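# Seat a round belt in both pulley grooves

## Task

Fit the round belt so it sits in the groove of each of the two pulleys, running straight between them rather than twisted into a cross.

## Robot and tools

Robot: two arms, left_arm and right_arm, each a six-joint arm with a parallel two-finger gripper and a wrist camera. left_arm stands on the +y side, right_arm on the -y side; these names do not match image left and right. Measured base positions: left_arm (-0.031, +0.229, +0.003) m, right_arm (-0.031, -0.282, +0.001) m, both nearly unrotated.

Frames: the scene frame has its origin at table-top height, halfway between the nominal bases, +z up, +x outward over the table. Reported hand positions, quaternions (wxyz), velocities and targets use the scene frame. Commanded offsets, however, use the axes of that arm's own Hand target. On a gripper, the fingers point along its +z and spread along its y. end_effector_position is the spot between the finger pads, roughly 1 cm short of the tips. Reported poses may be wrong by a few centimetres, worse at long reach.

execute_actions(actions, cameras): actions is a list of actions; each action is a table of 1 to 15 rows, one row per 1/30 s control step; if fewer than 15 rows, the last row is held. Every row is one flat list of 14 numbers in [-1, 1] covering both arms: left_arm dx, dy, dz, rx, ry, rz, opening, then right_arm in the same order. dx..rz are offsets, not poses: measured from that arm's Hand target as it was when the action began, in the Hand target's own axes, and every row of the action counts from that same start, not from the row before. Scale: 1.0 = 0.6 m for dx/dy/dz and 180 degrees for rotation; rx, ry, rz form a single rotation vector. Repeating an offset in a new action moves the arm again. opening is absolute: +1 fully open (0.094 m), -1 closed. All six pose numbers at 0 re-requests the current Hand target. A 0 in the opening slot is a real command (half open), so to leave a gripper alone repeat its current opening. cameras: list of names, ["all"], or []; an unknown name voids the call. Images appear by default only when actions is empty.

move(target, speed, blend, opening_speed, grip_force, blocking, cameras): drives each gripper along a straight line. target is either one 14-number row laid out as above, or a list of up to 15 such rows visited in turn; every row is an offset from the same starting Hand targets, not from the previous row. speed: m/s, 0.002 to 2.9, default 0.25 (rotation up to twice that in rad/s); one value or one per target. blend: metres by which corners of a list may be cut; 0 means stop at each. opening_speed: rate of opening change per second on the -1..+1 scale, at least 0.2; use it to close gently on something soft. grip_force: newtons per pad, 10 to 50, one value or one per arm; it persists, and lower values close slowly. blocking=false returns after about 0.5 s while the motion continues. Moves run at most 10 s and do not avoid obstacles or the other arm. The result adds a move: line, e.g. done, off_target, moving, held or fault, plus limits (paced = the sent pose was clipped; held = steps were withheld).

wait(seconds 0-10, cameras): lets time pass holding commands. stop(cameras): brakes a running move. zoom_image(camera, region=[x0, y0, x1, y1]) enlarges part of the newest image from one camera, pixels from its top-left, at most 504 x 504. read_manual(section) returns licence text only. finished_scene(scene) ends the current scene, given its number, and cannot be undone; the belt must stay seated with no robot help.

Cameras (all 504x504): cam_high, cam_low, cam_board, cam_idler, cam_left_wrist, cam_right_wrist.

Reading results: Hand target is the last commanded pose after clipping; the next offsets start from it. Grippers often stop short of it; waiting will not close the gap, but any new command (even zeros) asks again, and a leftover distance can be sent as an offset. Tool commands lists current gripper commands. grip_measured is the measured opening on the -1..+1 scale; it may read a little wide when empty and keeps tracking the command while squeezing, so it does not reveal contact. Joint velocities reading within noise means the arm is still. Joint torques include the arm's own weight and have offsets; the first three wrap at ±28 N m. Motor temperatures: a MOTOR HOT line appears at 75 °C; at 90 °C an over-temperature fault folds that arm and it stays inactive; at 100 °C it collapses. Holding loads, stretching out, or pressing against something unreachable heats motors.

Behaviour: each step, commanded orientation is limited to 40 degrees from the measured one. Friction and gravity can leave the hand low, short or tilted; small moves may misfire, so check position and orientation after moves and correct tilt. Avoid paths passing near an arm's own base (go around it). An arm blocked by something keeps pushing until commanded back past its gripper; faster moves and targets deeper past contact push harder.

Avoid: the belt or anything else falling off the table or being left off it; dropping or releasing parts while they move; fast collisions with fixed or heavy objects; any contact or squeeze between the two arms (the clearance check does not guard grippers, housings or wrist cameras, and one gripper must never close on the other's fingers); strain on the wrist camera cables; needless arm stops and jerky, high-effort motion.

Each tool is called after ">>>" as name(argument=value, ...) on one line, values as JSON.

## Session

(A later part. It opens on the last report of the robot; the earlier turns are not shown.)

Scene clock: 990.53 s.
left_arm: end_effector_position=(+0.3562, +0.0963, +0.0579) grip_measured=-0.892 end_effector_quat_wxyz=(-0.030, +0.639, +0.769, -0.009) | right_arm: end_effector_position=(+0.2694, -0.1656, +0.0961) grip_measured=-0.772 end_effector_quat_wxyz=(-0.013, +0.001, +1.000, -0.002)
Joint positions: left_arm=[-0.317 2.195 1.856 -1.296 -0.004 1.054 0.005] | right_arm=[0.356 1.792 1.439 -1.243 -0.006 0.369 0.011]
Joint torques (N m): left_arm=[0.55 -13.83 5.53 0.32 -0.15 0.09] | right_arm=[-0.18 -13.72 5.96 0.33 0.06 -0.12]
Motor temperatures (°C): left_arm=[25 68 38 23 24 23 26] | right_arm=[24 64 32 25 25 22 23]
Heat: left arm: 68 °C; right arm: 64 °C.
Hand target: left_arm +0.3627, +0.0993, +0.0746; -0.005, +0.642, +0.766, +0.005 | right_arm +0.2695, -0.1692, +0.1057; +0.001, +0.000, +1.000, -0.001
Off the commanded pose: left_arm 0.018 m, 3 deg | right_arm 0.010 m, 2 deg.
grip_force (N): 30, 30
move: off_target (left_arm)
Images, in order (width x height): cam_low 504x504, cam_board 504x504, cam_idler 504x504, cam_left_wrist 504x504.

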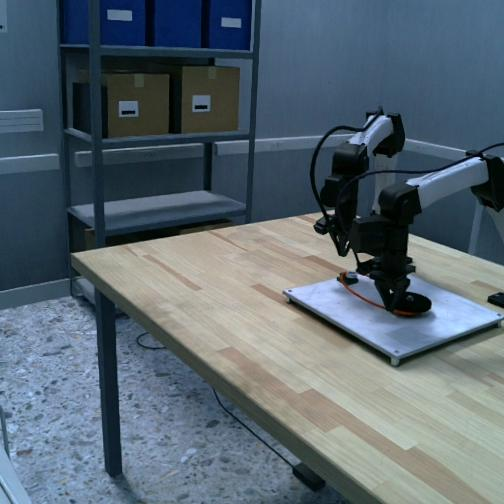

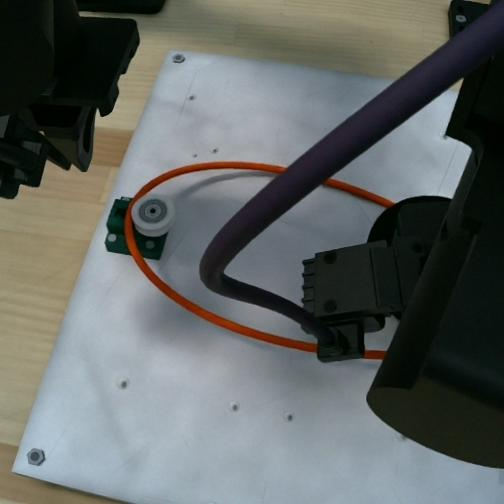

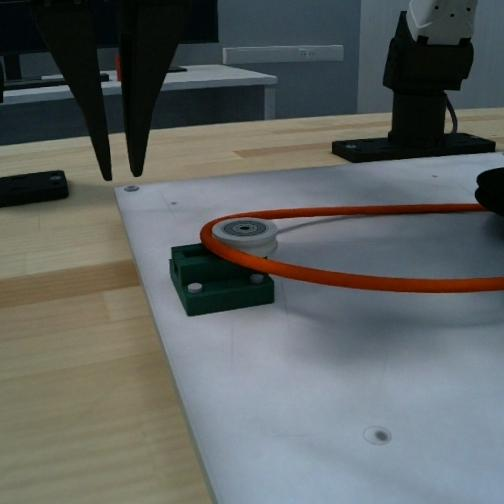

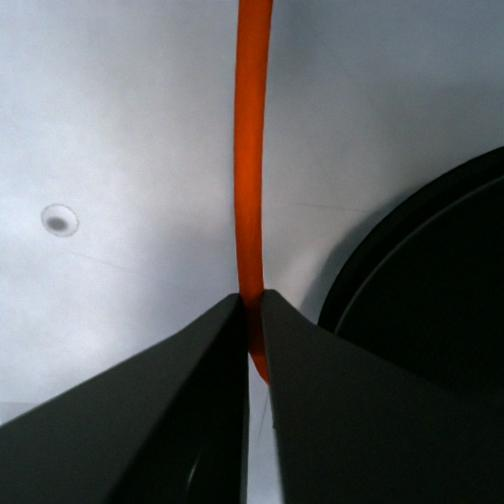

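>>> move(target=[[0,0,-0.015,0,0,0,-0.95,0,0,0,0,0,0,-0.77],[0.066,-0.005,-0.015,0,0,-0.111,-0.95,0,0,0,0,0,0,-0.77],[0.118,-0.036,-0.015,0,0,-0.278,-0.95,0,0,0,0,0,0,-0.77],[0.141,-0.0845,-0.013,0,0,-0.444,-0.95,0,0,0,0,0,0,-0.77]], speed=0.1, blend=[0.0,0.02,0.02,0], cameras=["cam_left_wrist","cam_low","cam_idler","cam_board"])

>>> zoom_image(camera="cam_low", region=[370, 260, 450, 330])

>>> zoom_image(camera="cam_board", region=[330, 150, 504, 350])

>>> zoom_image(camera="cam_left_wrist", region=[230, 60, 504, 334])

>>> zoom_image(camera="cam_idler", region=[404, 140, 504, 290])

Scene clock: 1013.63 s.
left_arm: end_effector_position=(+0.2956, +0.1617, +0.0708) grip_measured=-0.892 end_effector_quat_wxyz=(-0.022, +0.014, +1.000, -0.008) | right_arm: end_effector_position=(+0.2694, -0.1656, +0.0961) grip_measured=-0.772 end_effector_quat_wxyz=(-0.013, +0.001, +1.000, -0.002)
Joint positions: left_arm=[-0.177 1.865 1.425 -1.171 0.023 -0.163 0.005] | right_arm=[0.356 1.792 1.439 -1.243 -0.006 0.369 0.011]
Joint torques (N m): left_arm=[1.48 -11.19 5.72 0.23 -0.44 -0.21] | right_arm=[-0.23 -13.65 5.91 0.34 0.09 -0.16]
Motor temperatures (°C): left_arm=[25 78 38 23 25 23 27] | right_arm=[24 64 32 25 25 22 23]
Heat: left arm: 78 °C; right arm: 64 °C. Fold the left arm in close to its base, or ease its load, before you think long.
Hand target: left_arm +0.2981, +0.1737, +0.0836; +0.000, +0.000, +1.000, +0.007 | right_arm +0.2695, -0.1692, +0.1057; +0.001, +0.000, +1.000, -0.001
Off the commanded pose: left_arm 0.018 m, 3 deg | right_arm 0.010 m, 2 deg.
MOTOR HOT: joint 2 (shoulder) of the left arm reports 78 °C; the controller's stop level is 90 °C. To cool a motor, set the load down, stop pushing, or move to a pose that needs little force.
grip_force (N): 30, 30
move: off_target (left_arm)
Images, in order (width x height): cam_low 504x504, cam_board 504x504, cam_idler 504x504, cam_left_wrist 504x504.

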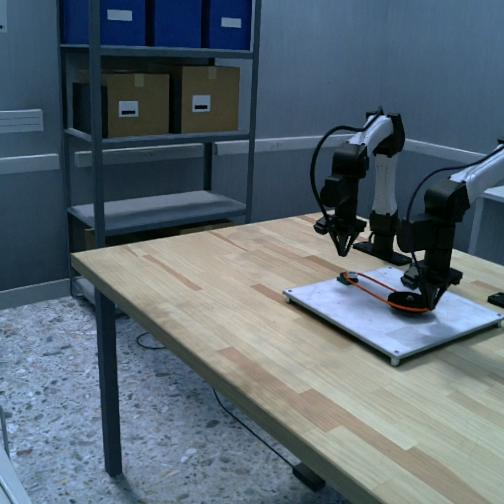

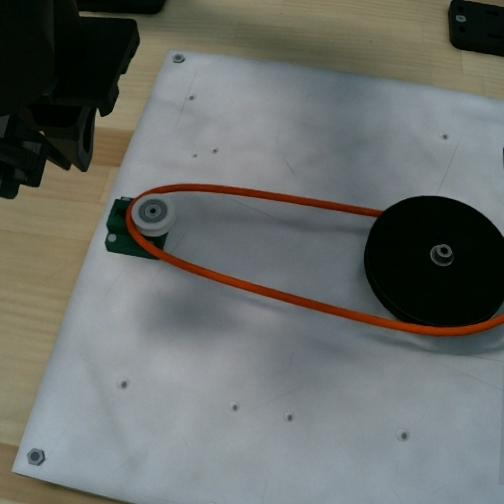

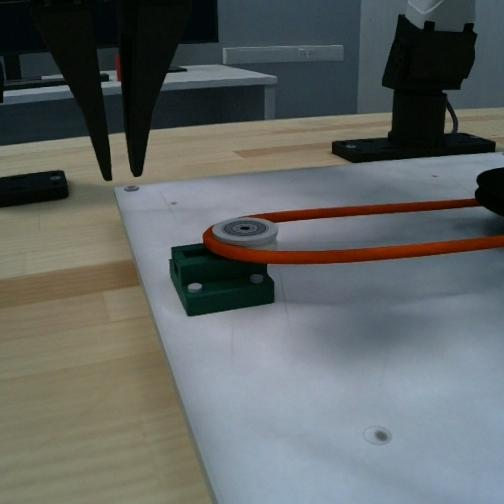

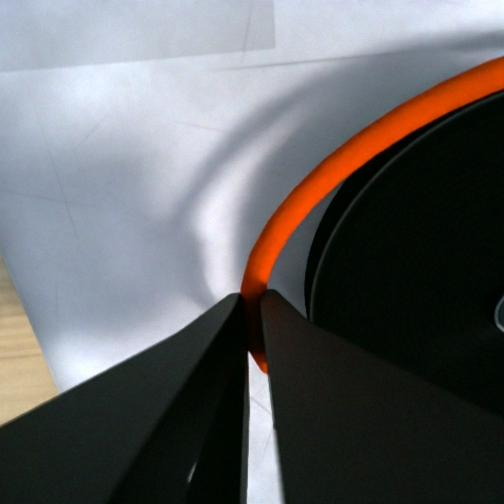

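Scaled by 6.300 from the camera's 504x504 image, which has a finer 720x720 frame.

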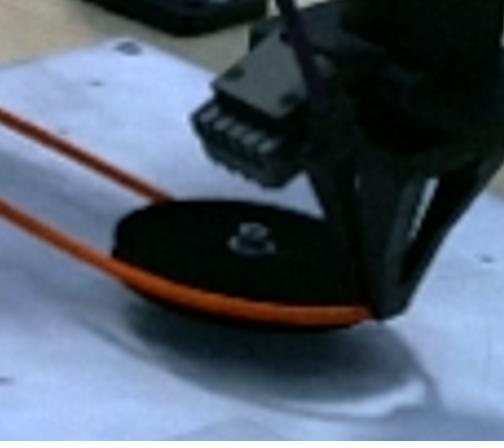

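Scaled by 2.520 from the camera's 504x504 image, which has a finer 720x720 frame.

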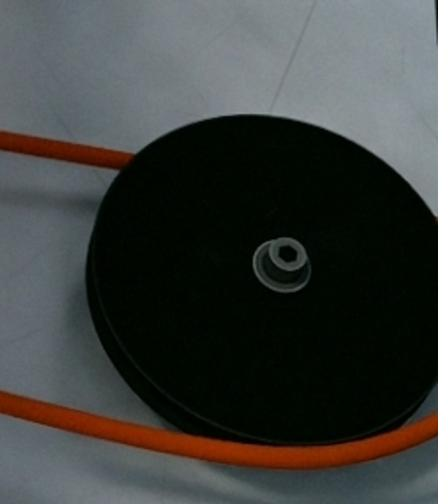

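Scaled by 1.839 from the camera's 504x504 image, which has a finer 720x720 frame.

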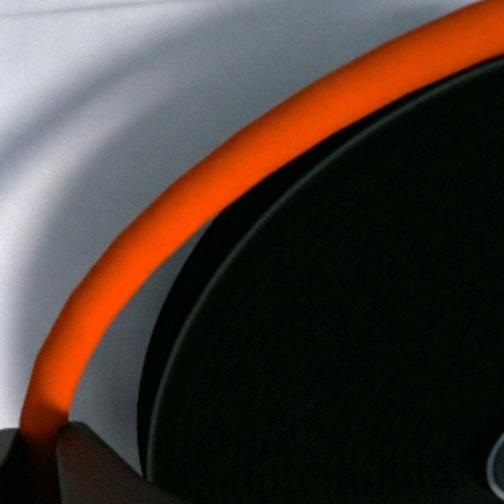

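Scaled by 3.360 from the camera's 504x504 image, which has a finer 720x720 frame.

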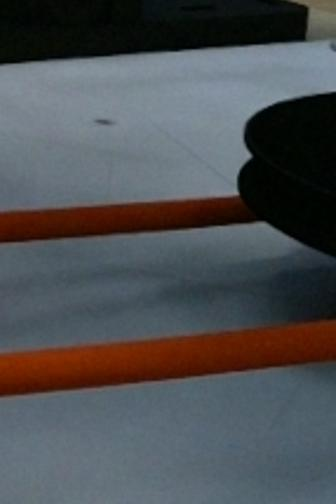

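>>> move(target=[[0,0,0.036,0,0,0,-0.95,0,0,0,0,0,0,-0.77],[0.067,-0.022,0.026,0,0,-0.167,-0.95,0,0,0,0,0,0,-0.77],[0.11,-0.065,0.026,0,0,-0.333,-0.95,0,0,0,0,0,0,-0.77]], speed=0.1, blend=[0.0,0.01,0], cameras=["cam_left_wrist","cam_low","cam_idler","cam_board"])

>>> zoom_image(camera="cam_low", region=[370, 260, 450, 330])

>>> zoom_image(camera="cam_board", region=[330, 150, 504, 350])

>>> zoom_image(camera="cam_idler", region=[404, 140, 504, 290])

Scene clock: 1038.70 s.
left_arm: end_effector_position=(+0.2379, +0.1276, +0.0622) grip_measured=-0.892 end_effector_quat_wxyz=(-0.007, -0.494, +0.869, -0.007) | right_arm: end_effector_position=(+0.2694, -0.1656, +0.0961) grip_measured=-0.772 end_effector_quat_wxyz=(-0.013, +0.001, +1.000, -0.002)
Joint positions: left_arm=[-0.334 1.664 1.148 -1.054 0.019 -1.384 0.005] | right_arm=[0.356 1.792 1.439 -1.243 -0.006 0.369 0.011]
Joint torques (N m): left_arm=[-0.53 -8.58 5.15 0.07 -0.43 -0.28] | right_arm=[-0.24 -13.91 5.93 0.34 0.09 -0.12]
Motor temperatures (°C): left_arm=[25 78 37 23 25 23 27] | right_arm=[24 64 33 25 25 22 23]
Heat: left arm: 78 °C; right arm: 64 °C. Fold the left arm in close to its base, or ease its load, before you think long.
Hand target: left_arm +0.2320, +0.1349, +0.0675; +0.003, -0.500, +0.866, +0.007 | right_arm +0.2695, -0.1692, +0.1057; +0.001, +0.000, +1.000, -0.001
Off the commanded pose: left_arm 0.011 m, 2 deg | right_arm 0.010 m, 2 deg.
MOTOR HOT: still on. Joint 2 (shoulder) of the left arm reports 78 °C.
grip_force (N): 30, 30
move: off_target (left_arm)
Images, in order (width x height): cam_low 504x504, cam_board 504x504, cam_idler 504x504, cam_left_wrist 504x504.

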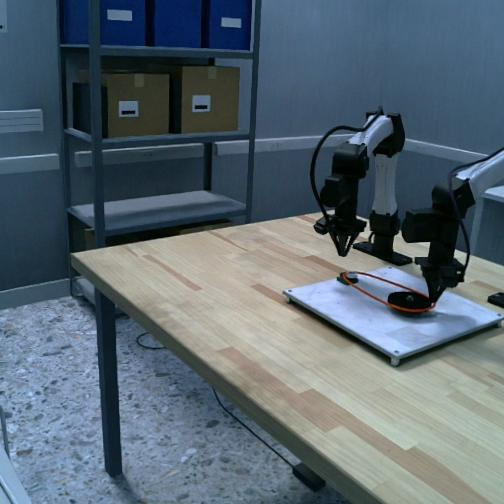

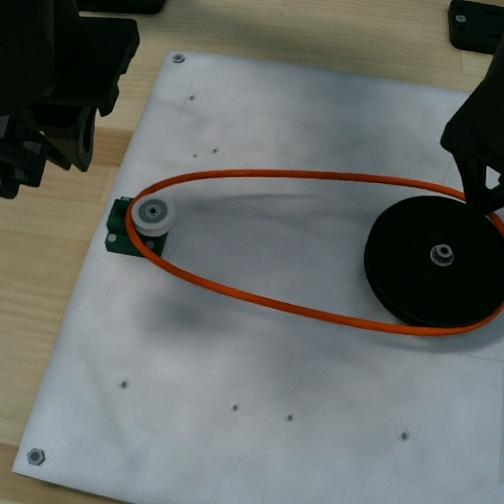

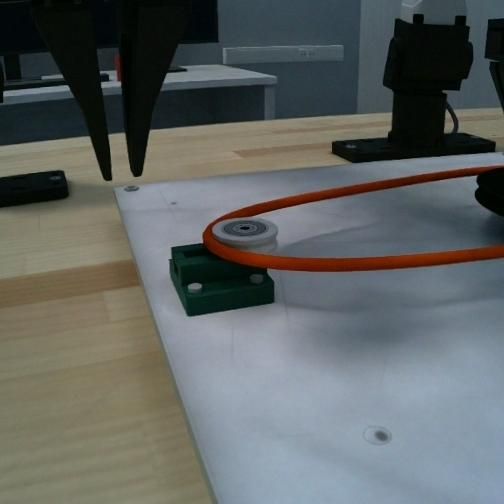

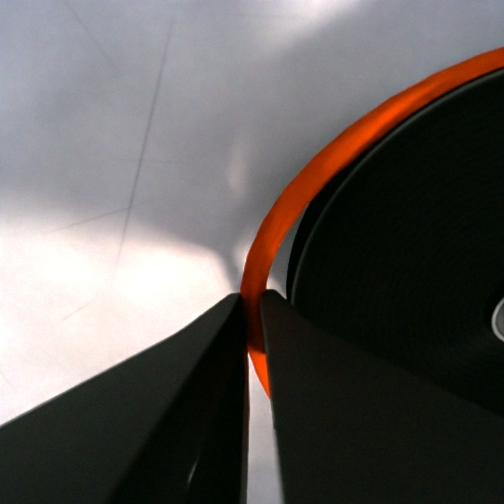

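Scaled by 6.300 from the camera's 504x504 image, which has a finer 720x720 frame.

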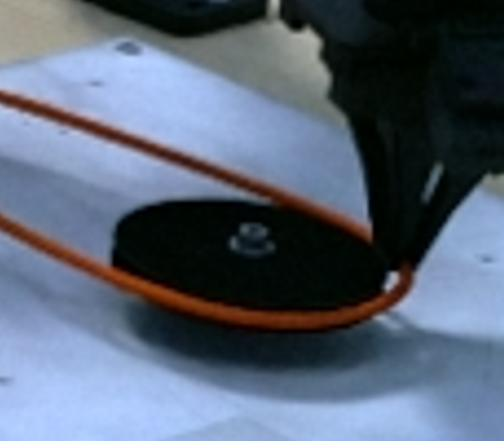

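Scaled by 2.520 from the camera's 504x504 image, which has a finer 720x720 frame.

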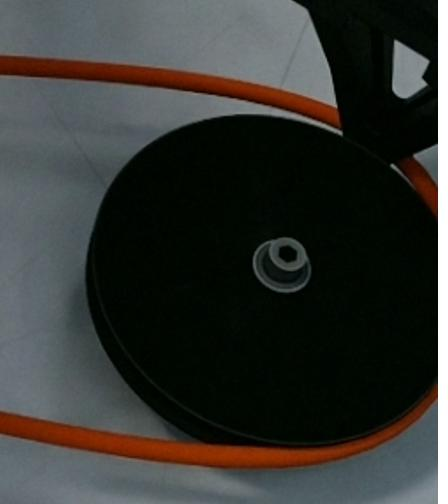

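Scaled by 3.360 from the camera's 504x504 image, which has a finer 720x720 frame.

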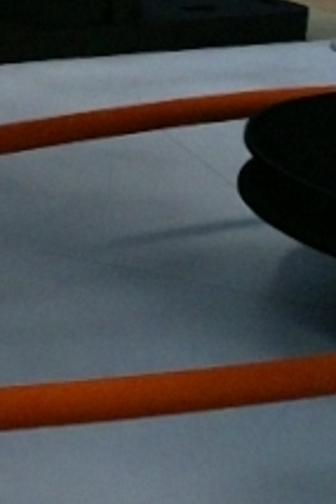

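>>> move(target=[[0,0,0.01,0,0,0,-0.95,0,0,0,0,0,0,-0.77],[0.051,-0.018,0.013,0,0,-0.139,-0.95,0,0,0,0,0,0,-0.77]], speed=0.08, cameras=["cam_left_wrist","cam_low","cam_idler","cam_board"])

>>> zoom_image(camera="cam_low", region=[370, 260, 450, 330])

>>> zoom_image(camera="cam_board", region=[330, 150, 504, 350])

>>> zoom_image(camera="cam_idler", region=[404, 140, 504, 290])

Scene clock: 1062.47 s.
left_arm: end_effector_position=(+0.2264, +0.1007, +0.0580) grip_measured=-0.892 end_effector_quat_wxyz=(+0.002, +0.671, -0.742, +0.005) | right_arm: end_effector_position=(+0.2694, -0.1656, +0.0961) grip_measured=-0.772 end_effector_quat_wxyz=(-0.013, +0.001, +1.000, -0.002)
Joint positions: left_arm=[-0.443 1.664 1.131 -1.031 0.007 -1.929 0.005] | right_arm=[0.356 1.792 1.439 -1.243 -0.006 0.369 0.011]
Joint torques (N m): left_arm=[-0.72 -5.74 7.09 0.11 -0.3 -0.29] | right_arm=[-0.28 -13.78 5.9 0.35 0.11 -0.13]
Motor temperatures (°C): left_arm=[25 70 38 23 25 23 27] | right_arm=[24 65 33 25 25 22 23]
Heat: left arm: 70 °C; right arm: 65 °C.
Hand target: left_arm +0.2261, +0.1030, +0.0593; +0.005, -0.675, +0.737, +0.005 | right_arm +0.2695, -0.1692, +0.1057; +0.001, +0.000, +1.000, -0.001
Off the commanded pose: left_arm 0.003 m, 2 deg | right_arm 0.010 m, 2 deg.
MOTOR HOT: cleared for the motors of the left arm.
grip_force (N): 30, 30
move: done
Images, in order (width x height): cam_low 504x504, cam_board 504x504, cam_idler 504x504, cam_left_wrist 504x504.

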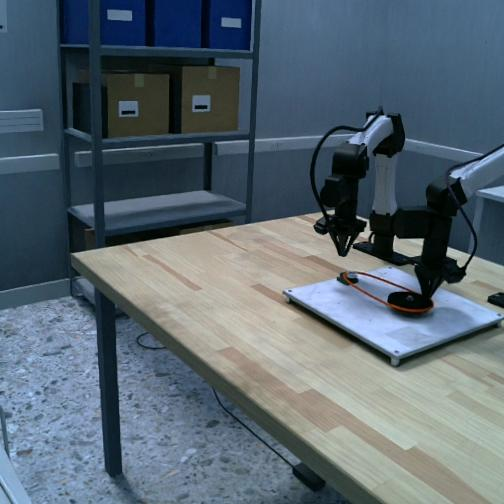

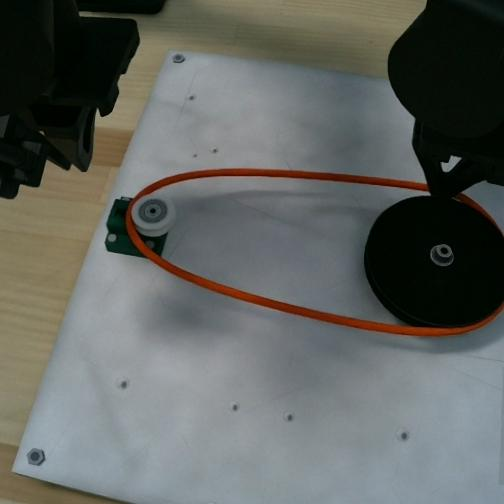

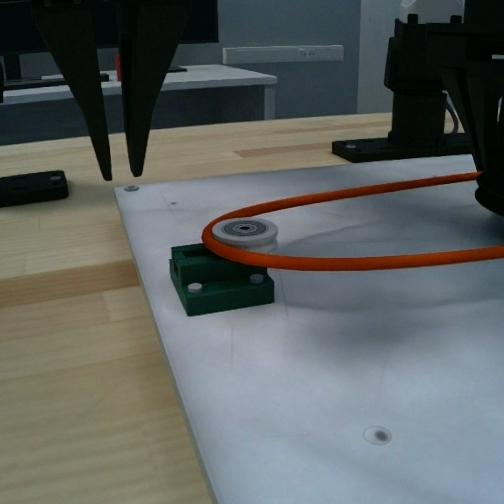

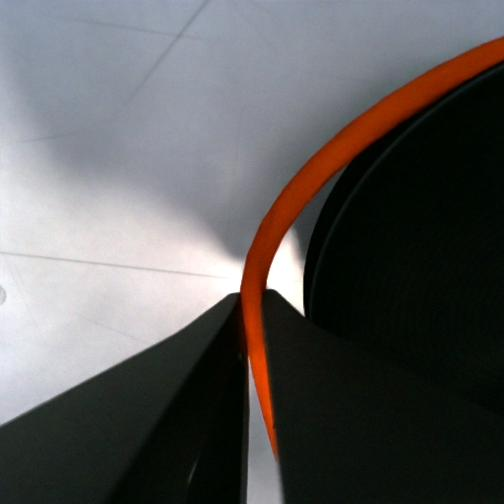

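Scaled by 6.300 from the camera's 504x504 image, which has a finer 720x720 frame.

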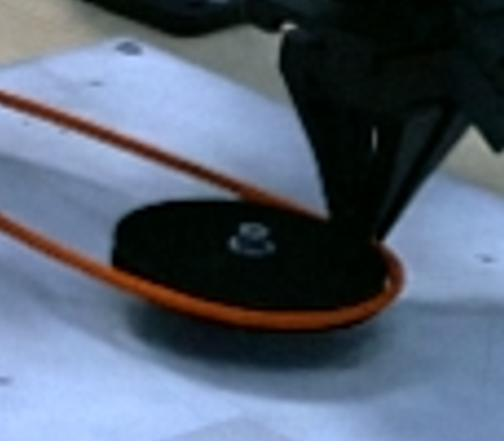

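Scaled by 2.520 from the camera's 504x504 image, which has a finer 720x720 frame.

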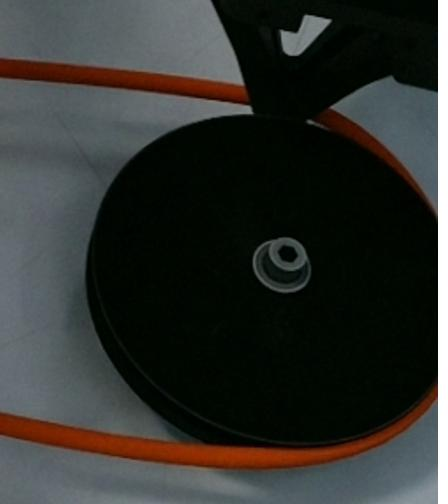

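Scaled by 3.360 from the camera's 504x504 image, which has a finer 720x720 frame.

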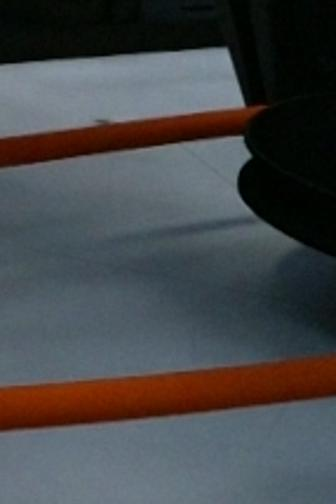

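>>> move(target=[[0.08,-0.007,0.006,0,0,-0.05,-0.95,0,0,0,0,0,0,-0.77],[0.12,-0.0255,0.006,0,0,-0.08,-0.95,0,0,0,0,0,0,-0.77]], speed=0.08, blend=[0.02,0], cameras=["cam_left_wrist","cam_low","cam_idler","cam_board","cam_high"])

>>> zoom_image(camera="cam_low", region=[370, 260, 450, 330])

>>> zoom_image(camera="cam_board", region=[330, 150, 504, 350])

>>> zoom_image(camera="cam_idler", region=[404, 140, 504, 290])

Scene clock: 1077.80 s.
left_arm: end_effector_position=(+0.2341, +0.0339, +0.0538) grip_measured=-0.892 end_effector_quat_wxyz=(+0.053, +0.678, -0.733, +0.010) | right_arm: end_effector_position=(+0.2694, -0.1656, +0.0961) grip_measured=-0.772 end_effector_quat_wxyz=(-0.013, +0.001, +1.000, -0.002)
Joint positions: left_arm=[-0.563 1.833 1.311 -1.055 0.107 -2.07 0.005] | right_arm=[0.356 1.792 1.439 -1.243 -0.006 0.369 0.011]
Joint torques (N m): left_arm=[-0.68 -6.32 7.99 0.12 -0.04 -0.23] | right_arm=[-0.42 -13.72 5.85 0.32 0.12 -0.09]
Motor temperatures (°C): left_arm=[25 65 39 23 25 23 27] | right_arm=[24 65 33 25 25 22 23]
Heat: left arm: 65 °C; right arm: 65 °C.
Hand target: left_arm +0.2349, +0.0301, +0.0545; -0.005, +0.762, -0.647, -0.005 | right_arm +0.2695, -0.1692, +0.1057; +0.001, +0.000, +1.000, -0.001
Off the commanded pose: left_arm 0.004 m, 15 deg | right_arm 0.010 m, 2 deg.
joint sent to its limit (left arm) — joint 6 (wrist roll), lower limit. The joint targets are off in orientation, not in position.
grip_force (N): 30, 30
move: off_target (left_arm)
Images, in order (width x height): cam_high 504x504, cam_low 504x504, cam_board 504x504, cam_idler 504x504, cam_left_wrist 504x504.

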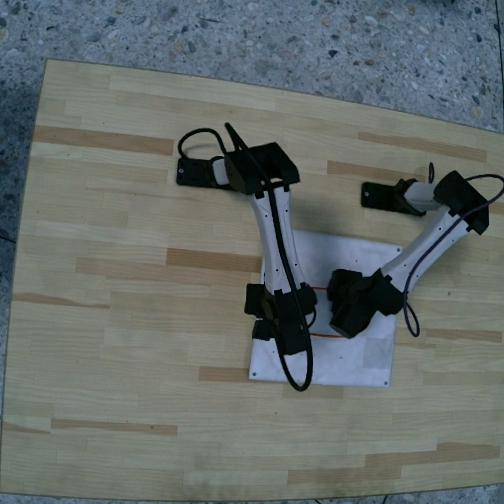

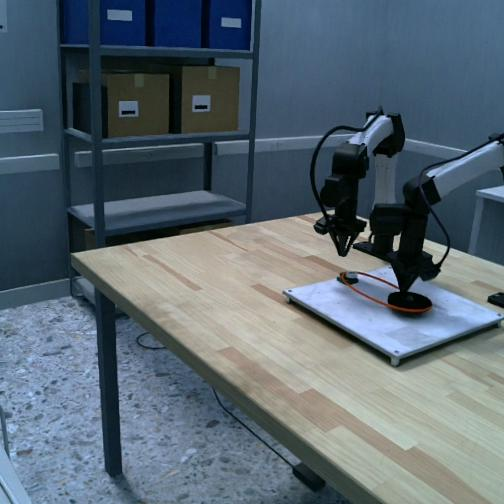

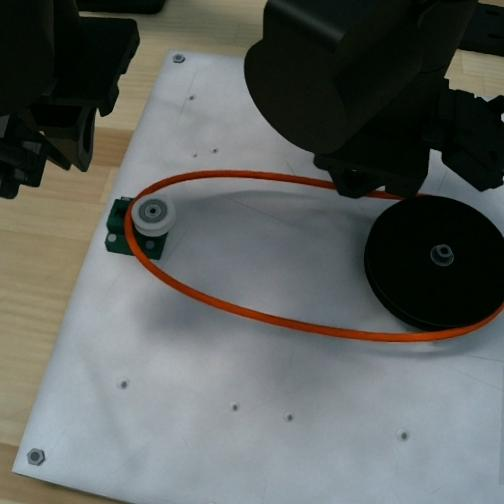

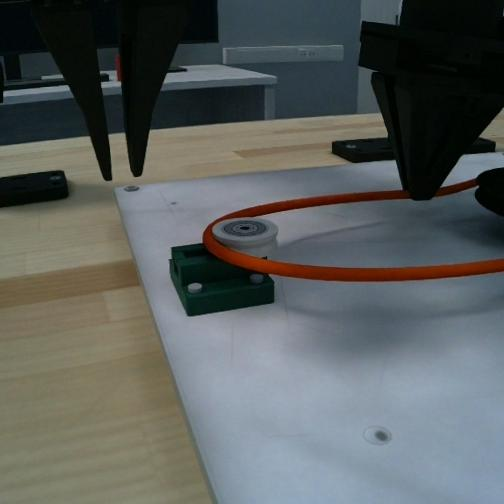

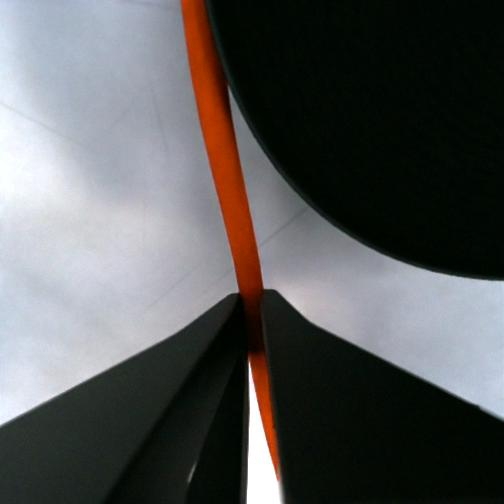

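Scaled by 6.300 from the camera's 504x504 image, which has a finer 720x720 frame.

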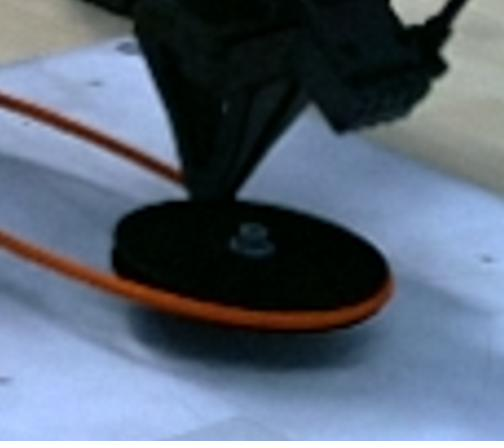

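Scaled by 2.520 from the camera's 504x504 image, which has a finer 720x720 frame.

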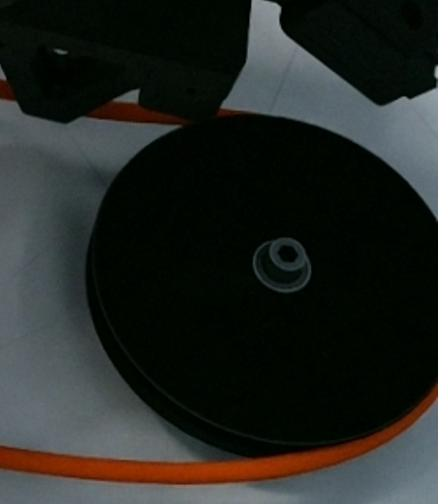

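Scaled by 3.360 from the camera's 504x504 image, which has a finer 720x720 frame.

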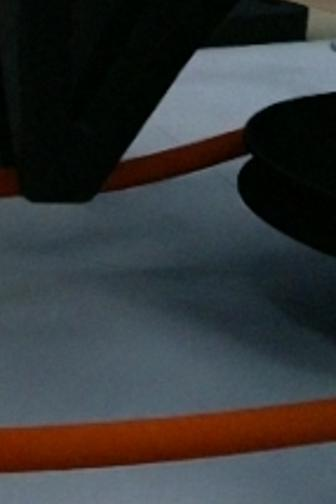

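>>> move(target=[[0.04,0.03,0.0,0,0,0.07,-0.95,0,0,0,0,0,0,-0.77]], speed=0.08, cameras=["cam_left_wrist","cam_low","cam_idler","cam_board"])

>>> zoom_image(camera="cam_low", region=[370, 260, 450, 330])

>>> zoom_image(camera="cam_board", region=[330, 150, 504, 350])

>>> zoom_image(camera="cam_idler", region=[404, 140, 504, 290])

Scene clock: 1098.97 s.
left_arm: end_effector_position=(+0.2204, +0.0048, +0.0540) grip_measured=-0.892 end_effector_quat_wxyz=(-0.033, -0.635, +0.771, -0.007) | right_arm: end_effector_position=(+0.2694, -0.1656, +0.0961) grip_measured=-0.772 end_effector_quat_wxyz=(-0.013, +0.001, +1.000, -0.002)
Joint positions: left_arm=[-0.679 1.854 1.341 -1.057 0.067 -2.072 0.005] | right_arm=[0.356 1.792 1.439 -1.243 -0.006 0.369 0.011]
Joint torques (N m): left_arm=[-0.75 -6.5 7.97 0.12 -0.2 -0.21] | right_arm=[-0.24 -13.65 5.96 0.34 0.11 -0.11]
Motor temperatures (°C): left_arm=[25 61 41 23 25 23 27] | right_arm=[24 65 33 25 25 22 23]
Heat: left arm: 61 °C; right arm: 65 °C.
Hand target: left_arm +0.2211, +0.0035, +0.0542; +0.005, -0.687, +0.727, +0.005 | right_arm +0.2695, -0.1692, +0.1057; +0.001, +0.000, +1.000, -0.001
Off the commanded pose: left_arm 0.001 m, 9 deg | right_arm 0.010 m, 2 deg.
joint sent to its limit (left arm) — joint 6 (wrist roll), lower limit. The joint targets are off in orientation, not in position.
grip_force (N): 30, 30
move: off_target (left_arm)
Images, in order (width x height): cam_low 504x504, cam_board 504x504, cam_idler 504x504, cam_left_wrist 504x504.

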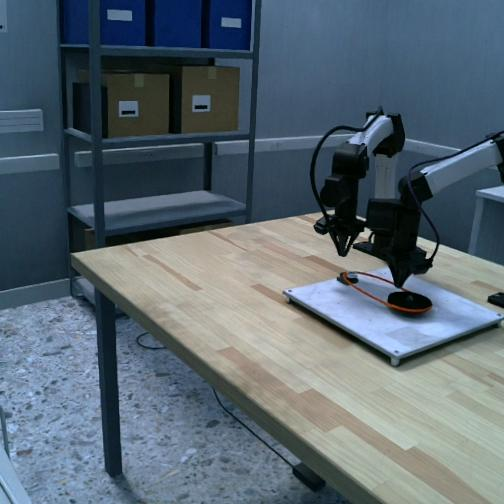

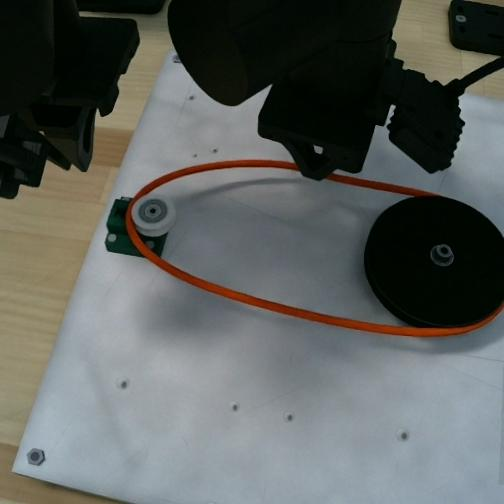

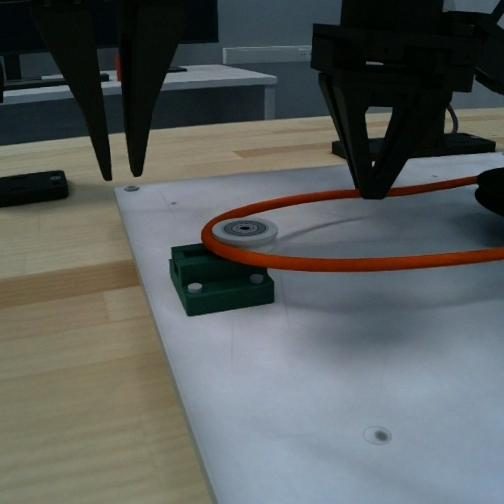

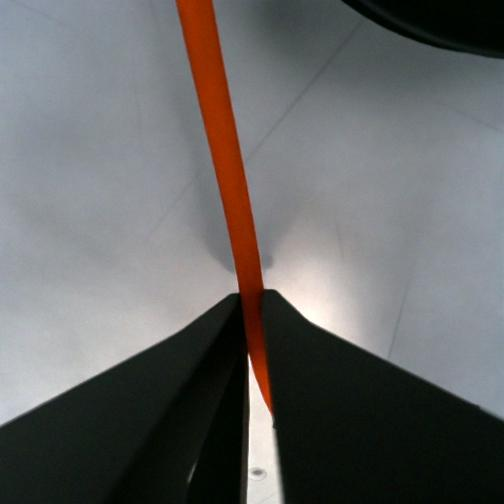

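Scaled by 6.300 from the camera's 504x504 image, which has a finer 720x720 frame.

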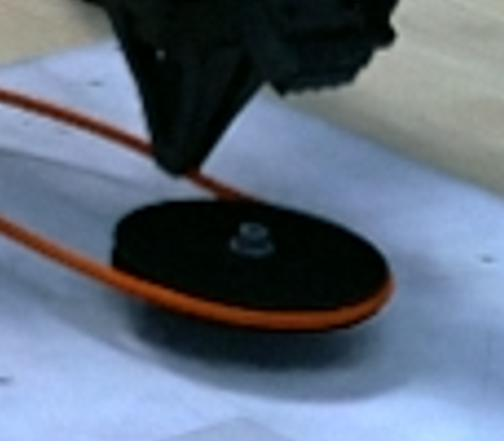

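Scaled by 2.520 from the camera's 504x504 image, which has a finer 720x720 frame.

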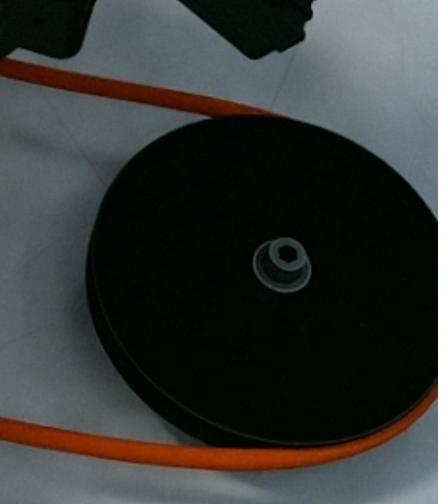

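Scaled by 3.360 from the camera's 504x504 image, which has a finer 720x720 frame.

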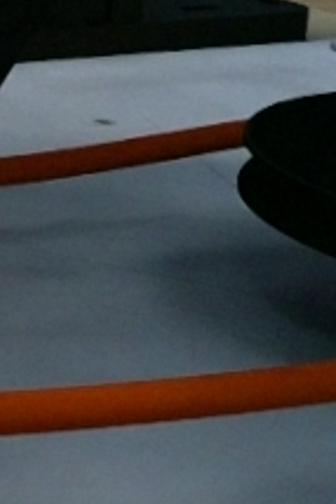

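>>> move(target=[[0.038,0.01,0.0,0,0,0.0,-0.95,0,0,0,0,0,0,-0.77]], speed=0.08, cameras=["cam_low","cam_idler","cam_board","cam_high"])

>>> zoom_image(camera="cam_low", region=[370, 260, 450, 330])

>>> zoom_image(camera="cam_board", region=[330, 150, 504, 350])

>>> zoom_image(camera="cam_high", region=[240, 260, 420, 400])

Scene clock: 1110.23 s.
left_arm: end_effector_position=(+0.2181, -0.0157, +0.0538) grip_measured=-0.892 end_effector_quat_wxyz=(-0.032, -0.616, +0.787, -0.011) | right_arm: end_effector_position=(+0.2694, -0.1656, +0.0961) grip_measured=-0.772 end_effector_quat_wxyz=(-0.013, +0.001, +1.000, -0.002)
Joint positions: left_arm=[-0.728 1.89 1.388 -1.057 0.066 -2.073 0.005] | right_arm=[0.356 1.792 1.439 -1.243 -0.006 0.369 0.011]
Joint torques (N m): left_arm=[-1.01 -6.79 7.9 0.05 0.04 -0.2] | right_arm=[-0.28 -13.85 5.78 0.36 0.11 -0.12]
Motor temperatures (°C): left_arm=[25 61 40 23 25 23 27] | right_arm=[24 65 33 25 25 22 23]
Heat: left arm: 61 °C; right arm: 65 °C.
Hand target: left_arm +0.2138, -0.0189, +0.0539; +0.005, -0.687, +0.727, +0.005 | right_arm +0.2695, -0.1692, +0.1057; +0.001, +0.000, +1.000, -0.001
Off the commanded pose: left_arm 0.005 m, 12 deg | right_arm 0.010 m, 2 deg.
joint sent to its limit (left arm) — joint 6 (wrist roll), lower limit. The joint targets are off in orientation, not in position.
grip_force (N): 30, 30
move: off_target (left_arm)
Images, in order (width x height): cam_high 504x504, cam_low 504x504, cam_board 504x504, cam_idler 504x504.

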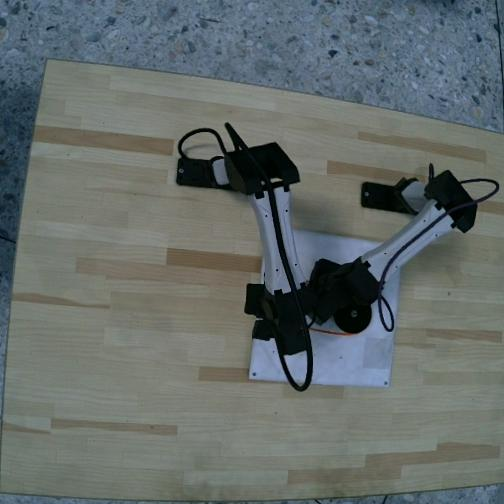

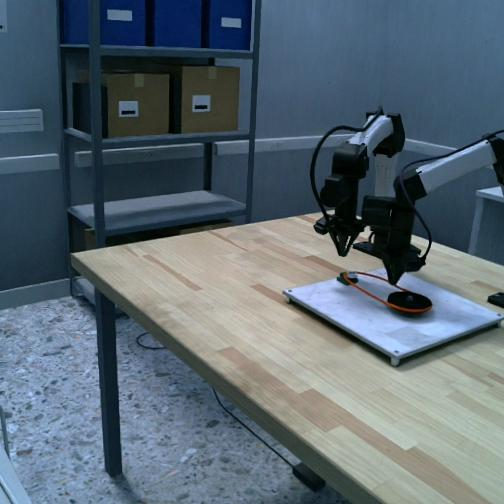

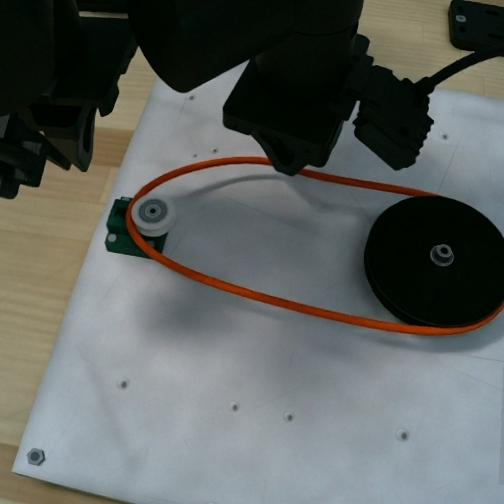

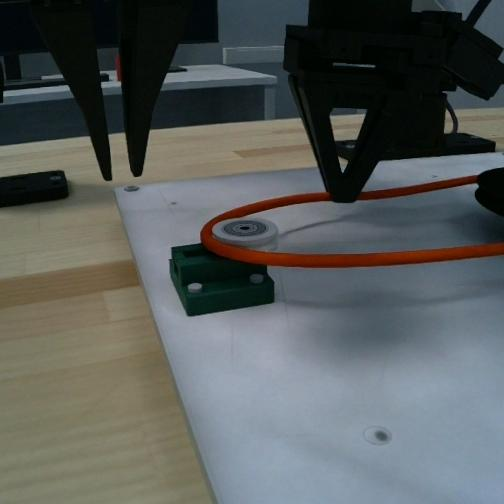

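Scaled by 6.300 from the camera's 504x504 image, which has a finer 720x720 frame.

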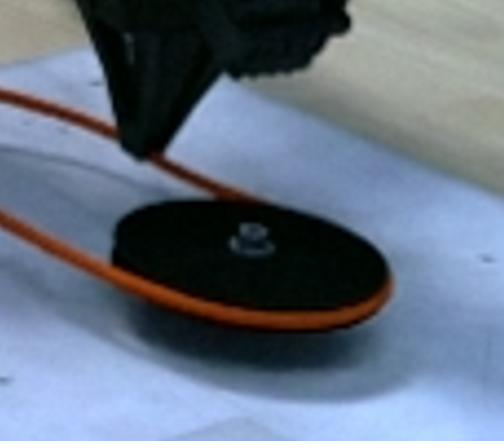

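Scaled by 2.520 from the camera's 504x504 image, which has a finer 720x720 frame.

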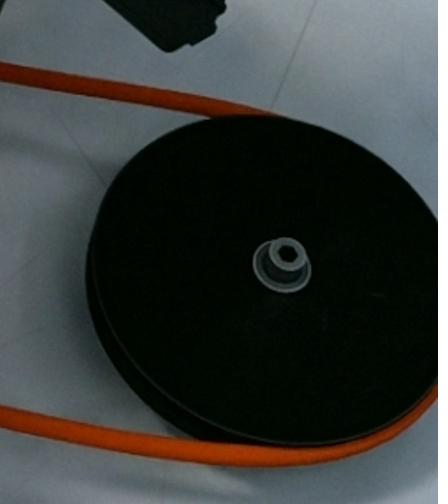

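Scaled by 2.800 from the camera's 504x504 image, which has a finer 720x720 frame.

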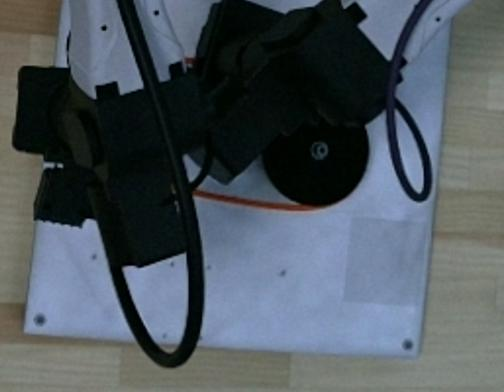

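>>> move(target=[[0,-0.035,0.0,0,0,0.0,-0.95,0,0,0,0,0,0,-0.77],[0,-0.035,0.0,0,0,0.0,-0.7,0,0,0,0,0,0,-0.77]], speed=0.06, opening_speed=0.2, cameras=["cam_left_wrist","cam_low","cam_idler","cam_board"])

>>> zoom_image(camera="cam_low", region=[370, 260, 450, 330])

>>> zoom_image(camera="cam_board", region=[330, 150, 504, 350])

Scene clock: 1126.07 s.
left_arm: end_effector_position=(+0.2317, -0.0203, +0.0537) grip_measured=-0.702 end_effector_quat_wxyz=(-0.033, -0.623, +0.782, -0.005) | right_arm: end_effector_position=(+0.2694, -0.1656, +0.0961) grip_measured=-0.772 end_effector_quat_wxyz=(-0.013, +0.001, +1.000, -0.002)
Joint positions: left_arm=[-0.712 1.95 1.47 -1.092 0.066 -2.073 0.014] | right_arm=[0.356 1.792 1.439 -1.243 -0.006 0.369 0.011]
Joint torques (N m): left_arm=[0.29 -7.23 8.12 0.11 -0.13 -0.21] | right_arm=[-0.28 -13.94 5.7 0.3 0.07 -0.1]
Motor temperatures (°C): left_arm=[25 59 40 23 25 23 27] | right_arm=[24 65 33 25 25 22 23]
Heat: left arm: 59 °C; right arm: 65 °C.
Hand target: left_arm +0.2348, -0.0201, +0.0538; +0.005, -0.687, +0.727, +0.005 | right_arm +0.2695, -0.1692, +0.1057; +0.001, +0.000, +1.000, -0.001
Off the commanded pose: left_arm 0.003 m, 11 deg | right_arm 0.010 m, 2 deg.
joint sent to its limit (left arm) — joint 6 (wrist roll), lower limit. The joint targets are off in orientation, not in position.
grip_force (N): 30, 30
move: off_target (left_arm); target 2's new opening was sent with left_arm's hand 0.003 m and 11 deg from that target
Images, in order (width x height): cam_low 504x504, cam_board 504x504, cam_idler 504x504, cam_left_wrist 504x504.

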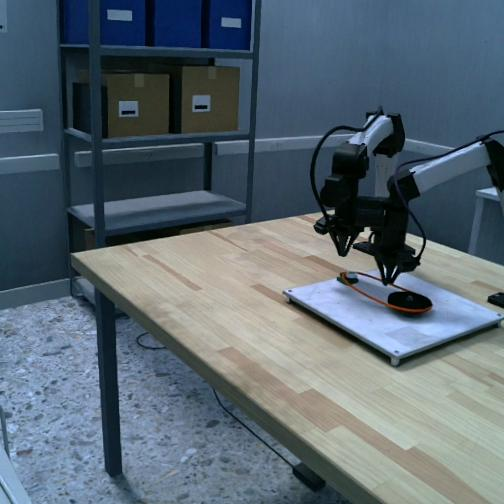

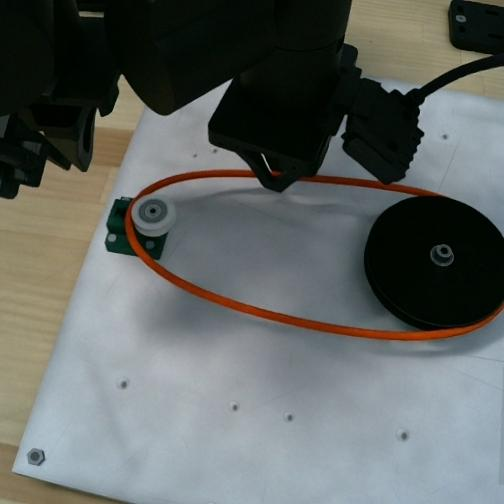

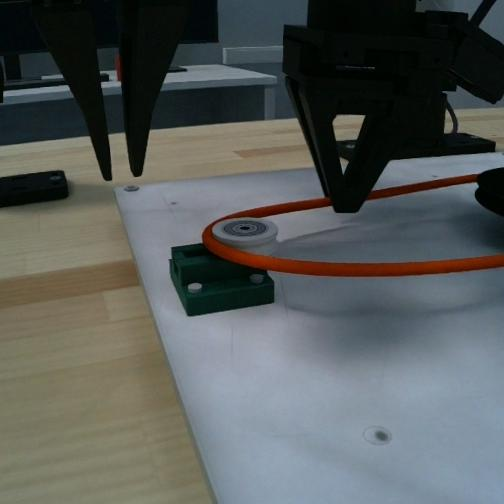

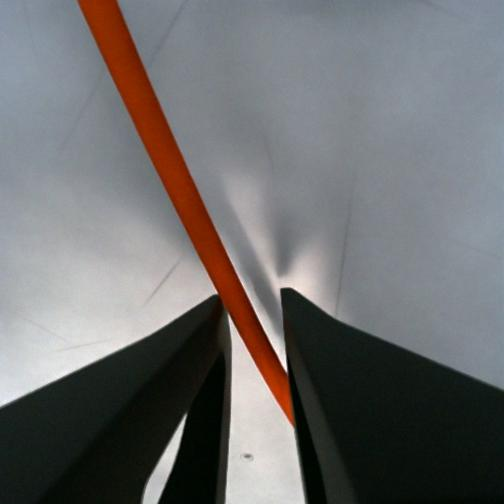

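Scaled by 6.300 from the camera's 504x504 image, which has a finer 720x720 frame.

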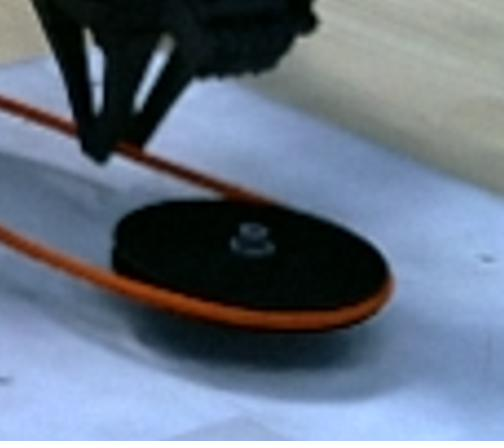

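Scaled by 2.520 from the camera's 504x504 image, which has a finer 720x720 frame.

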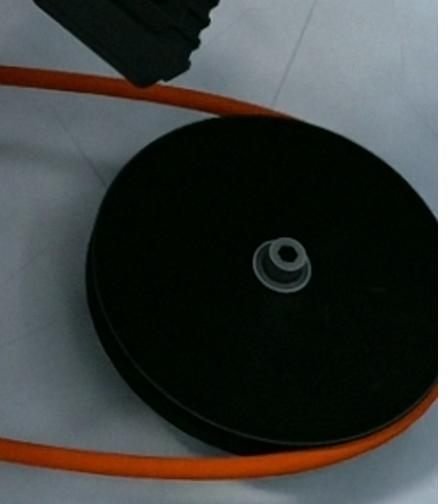

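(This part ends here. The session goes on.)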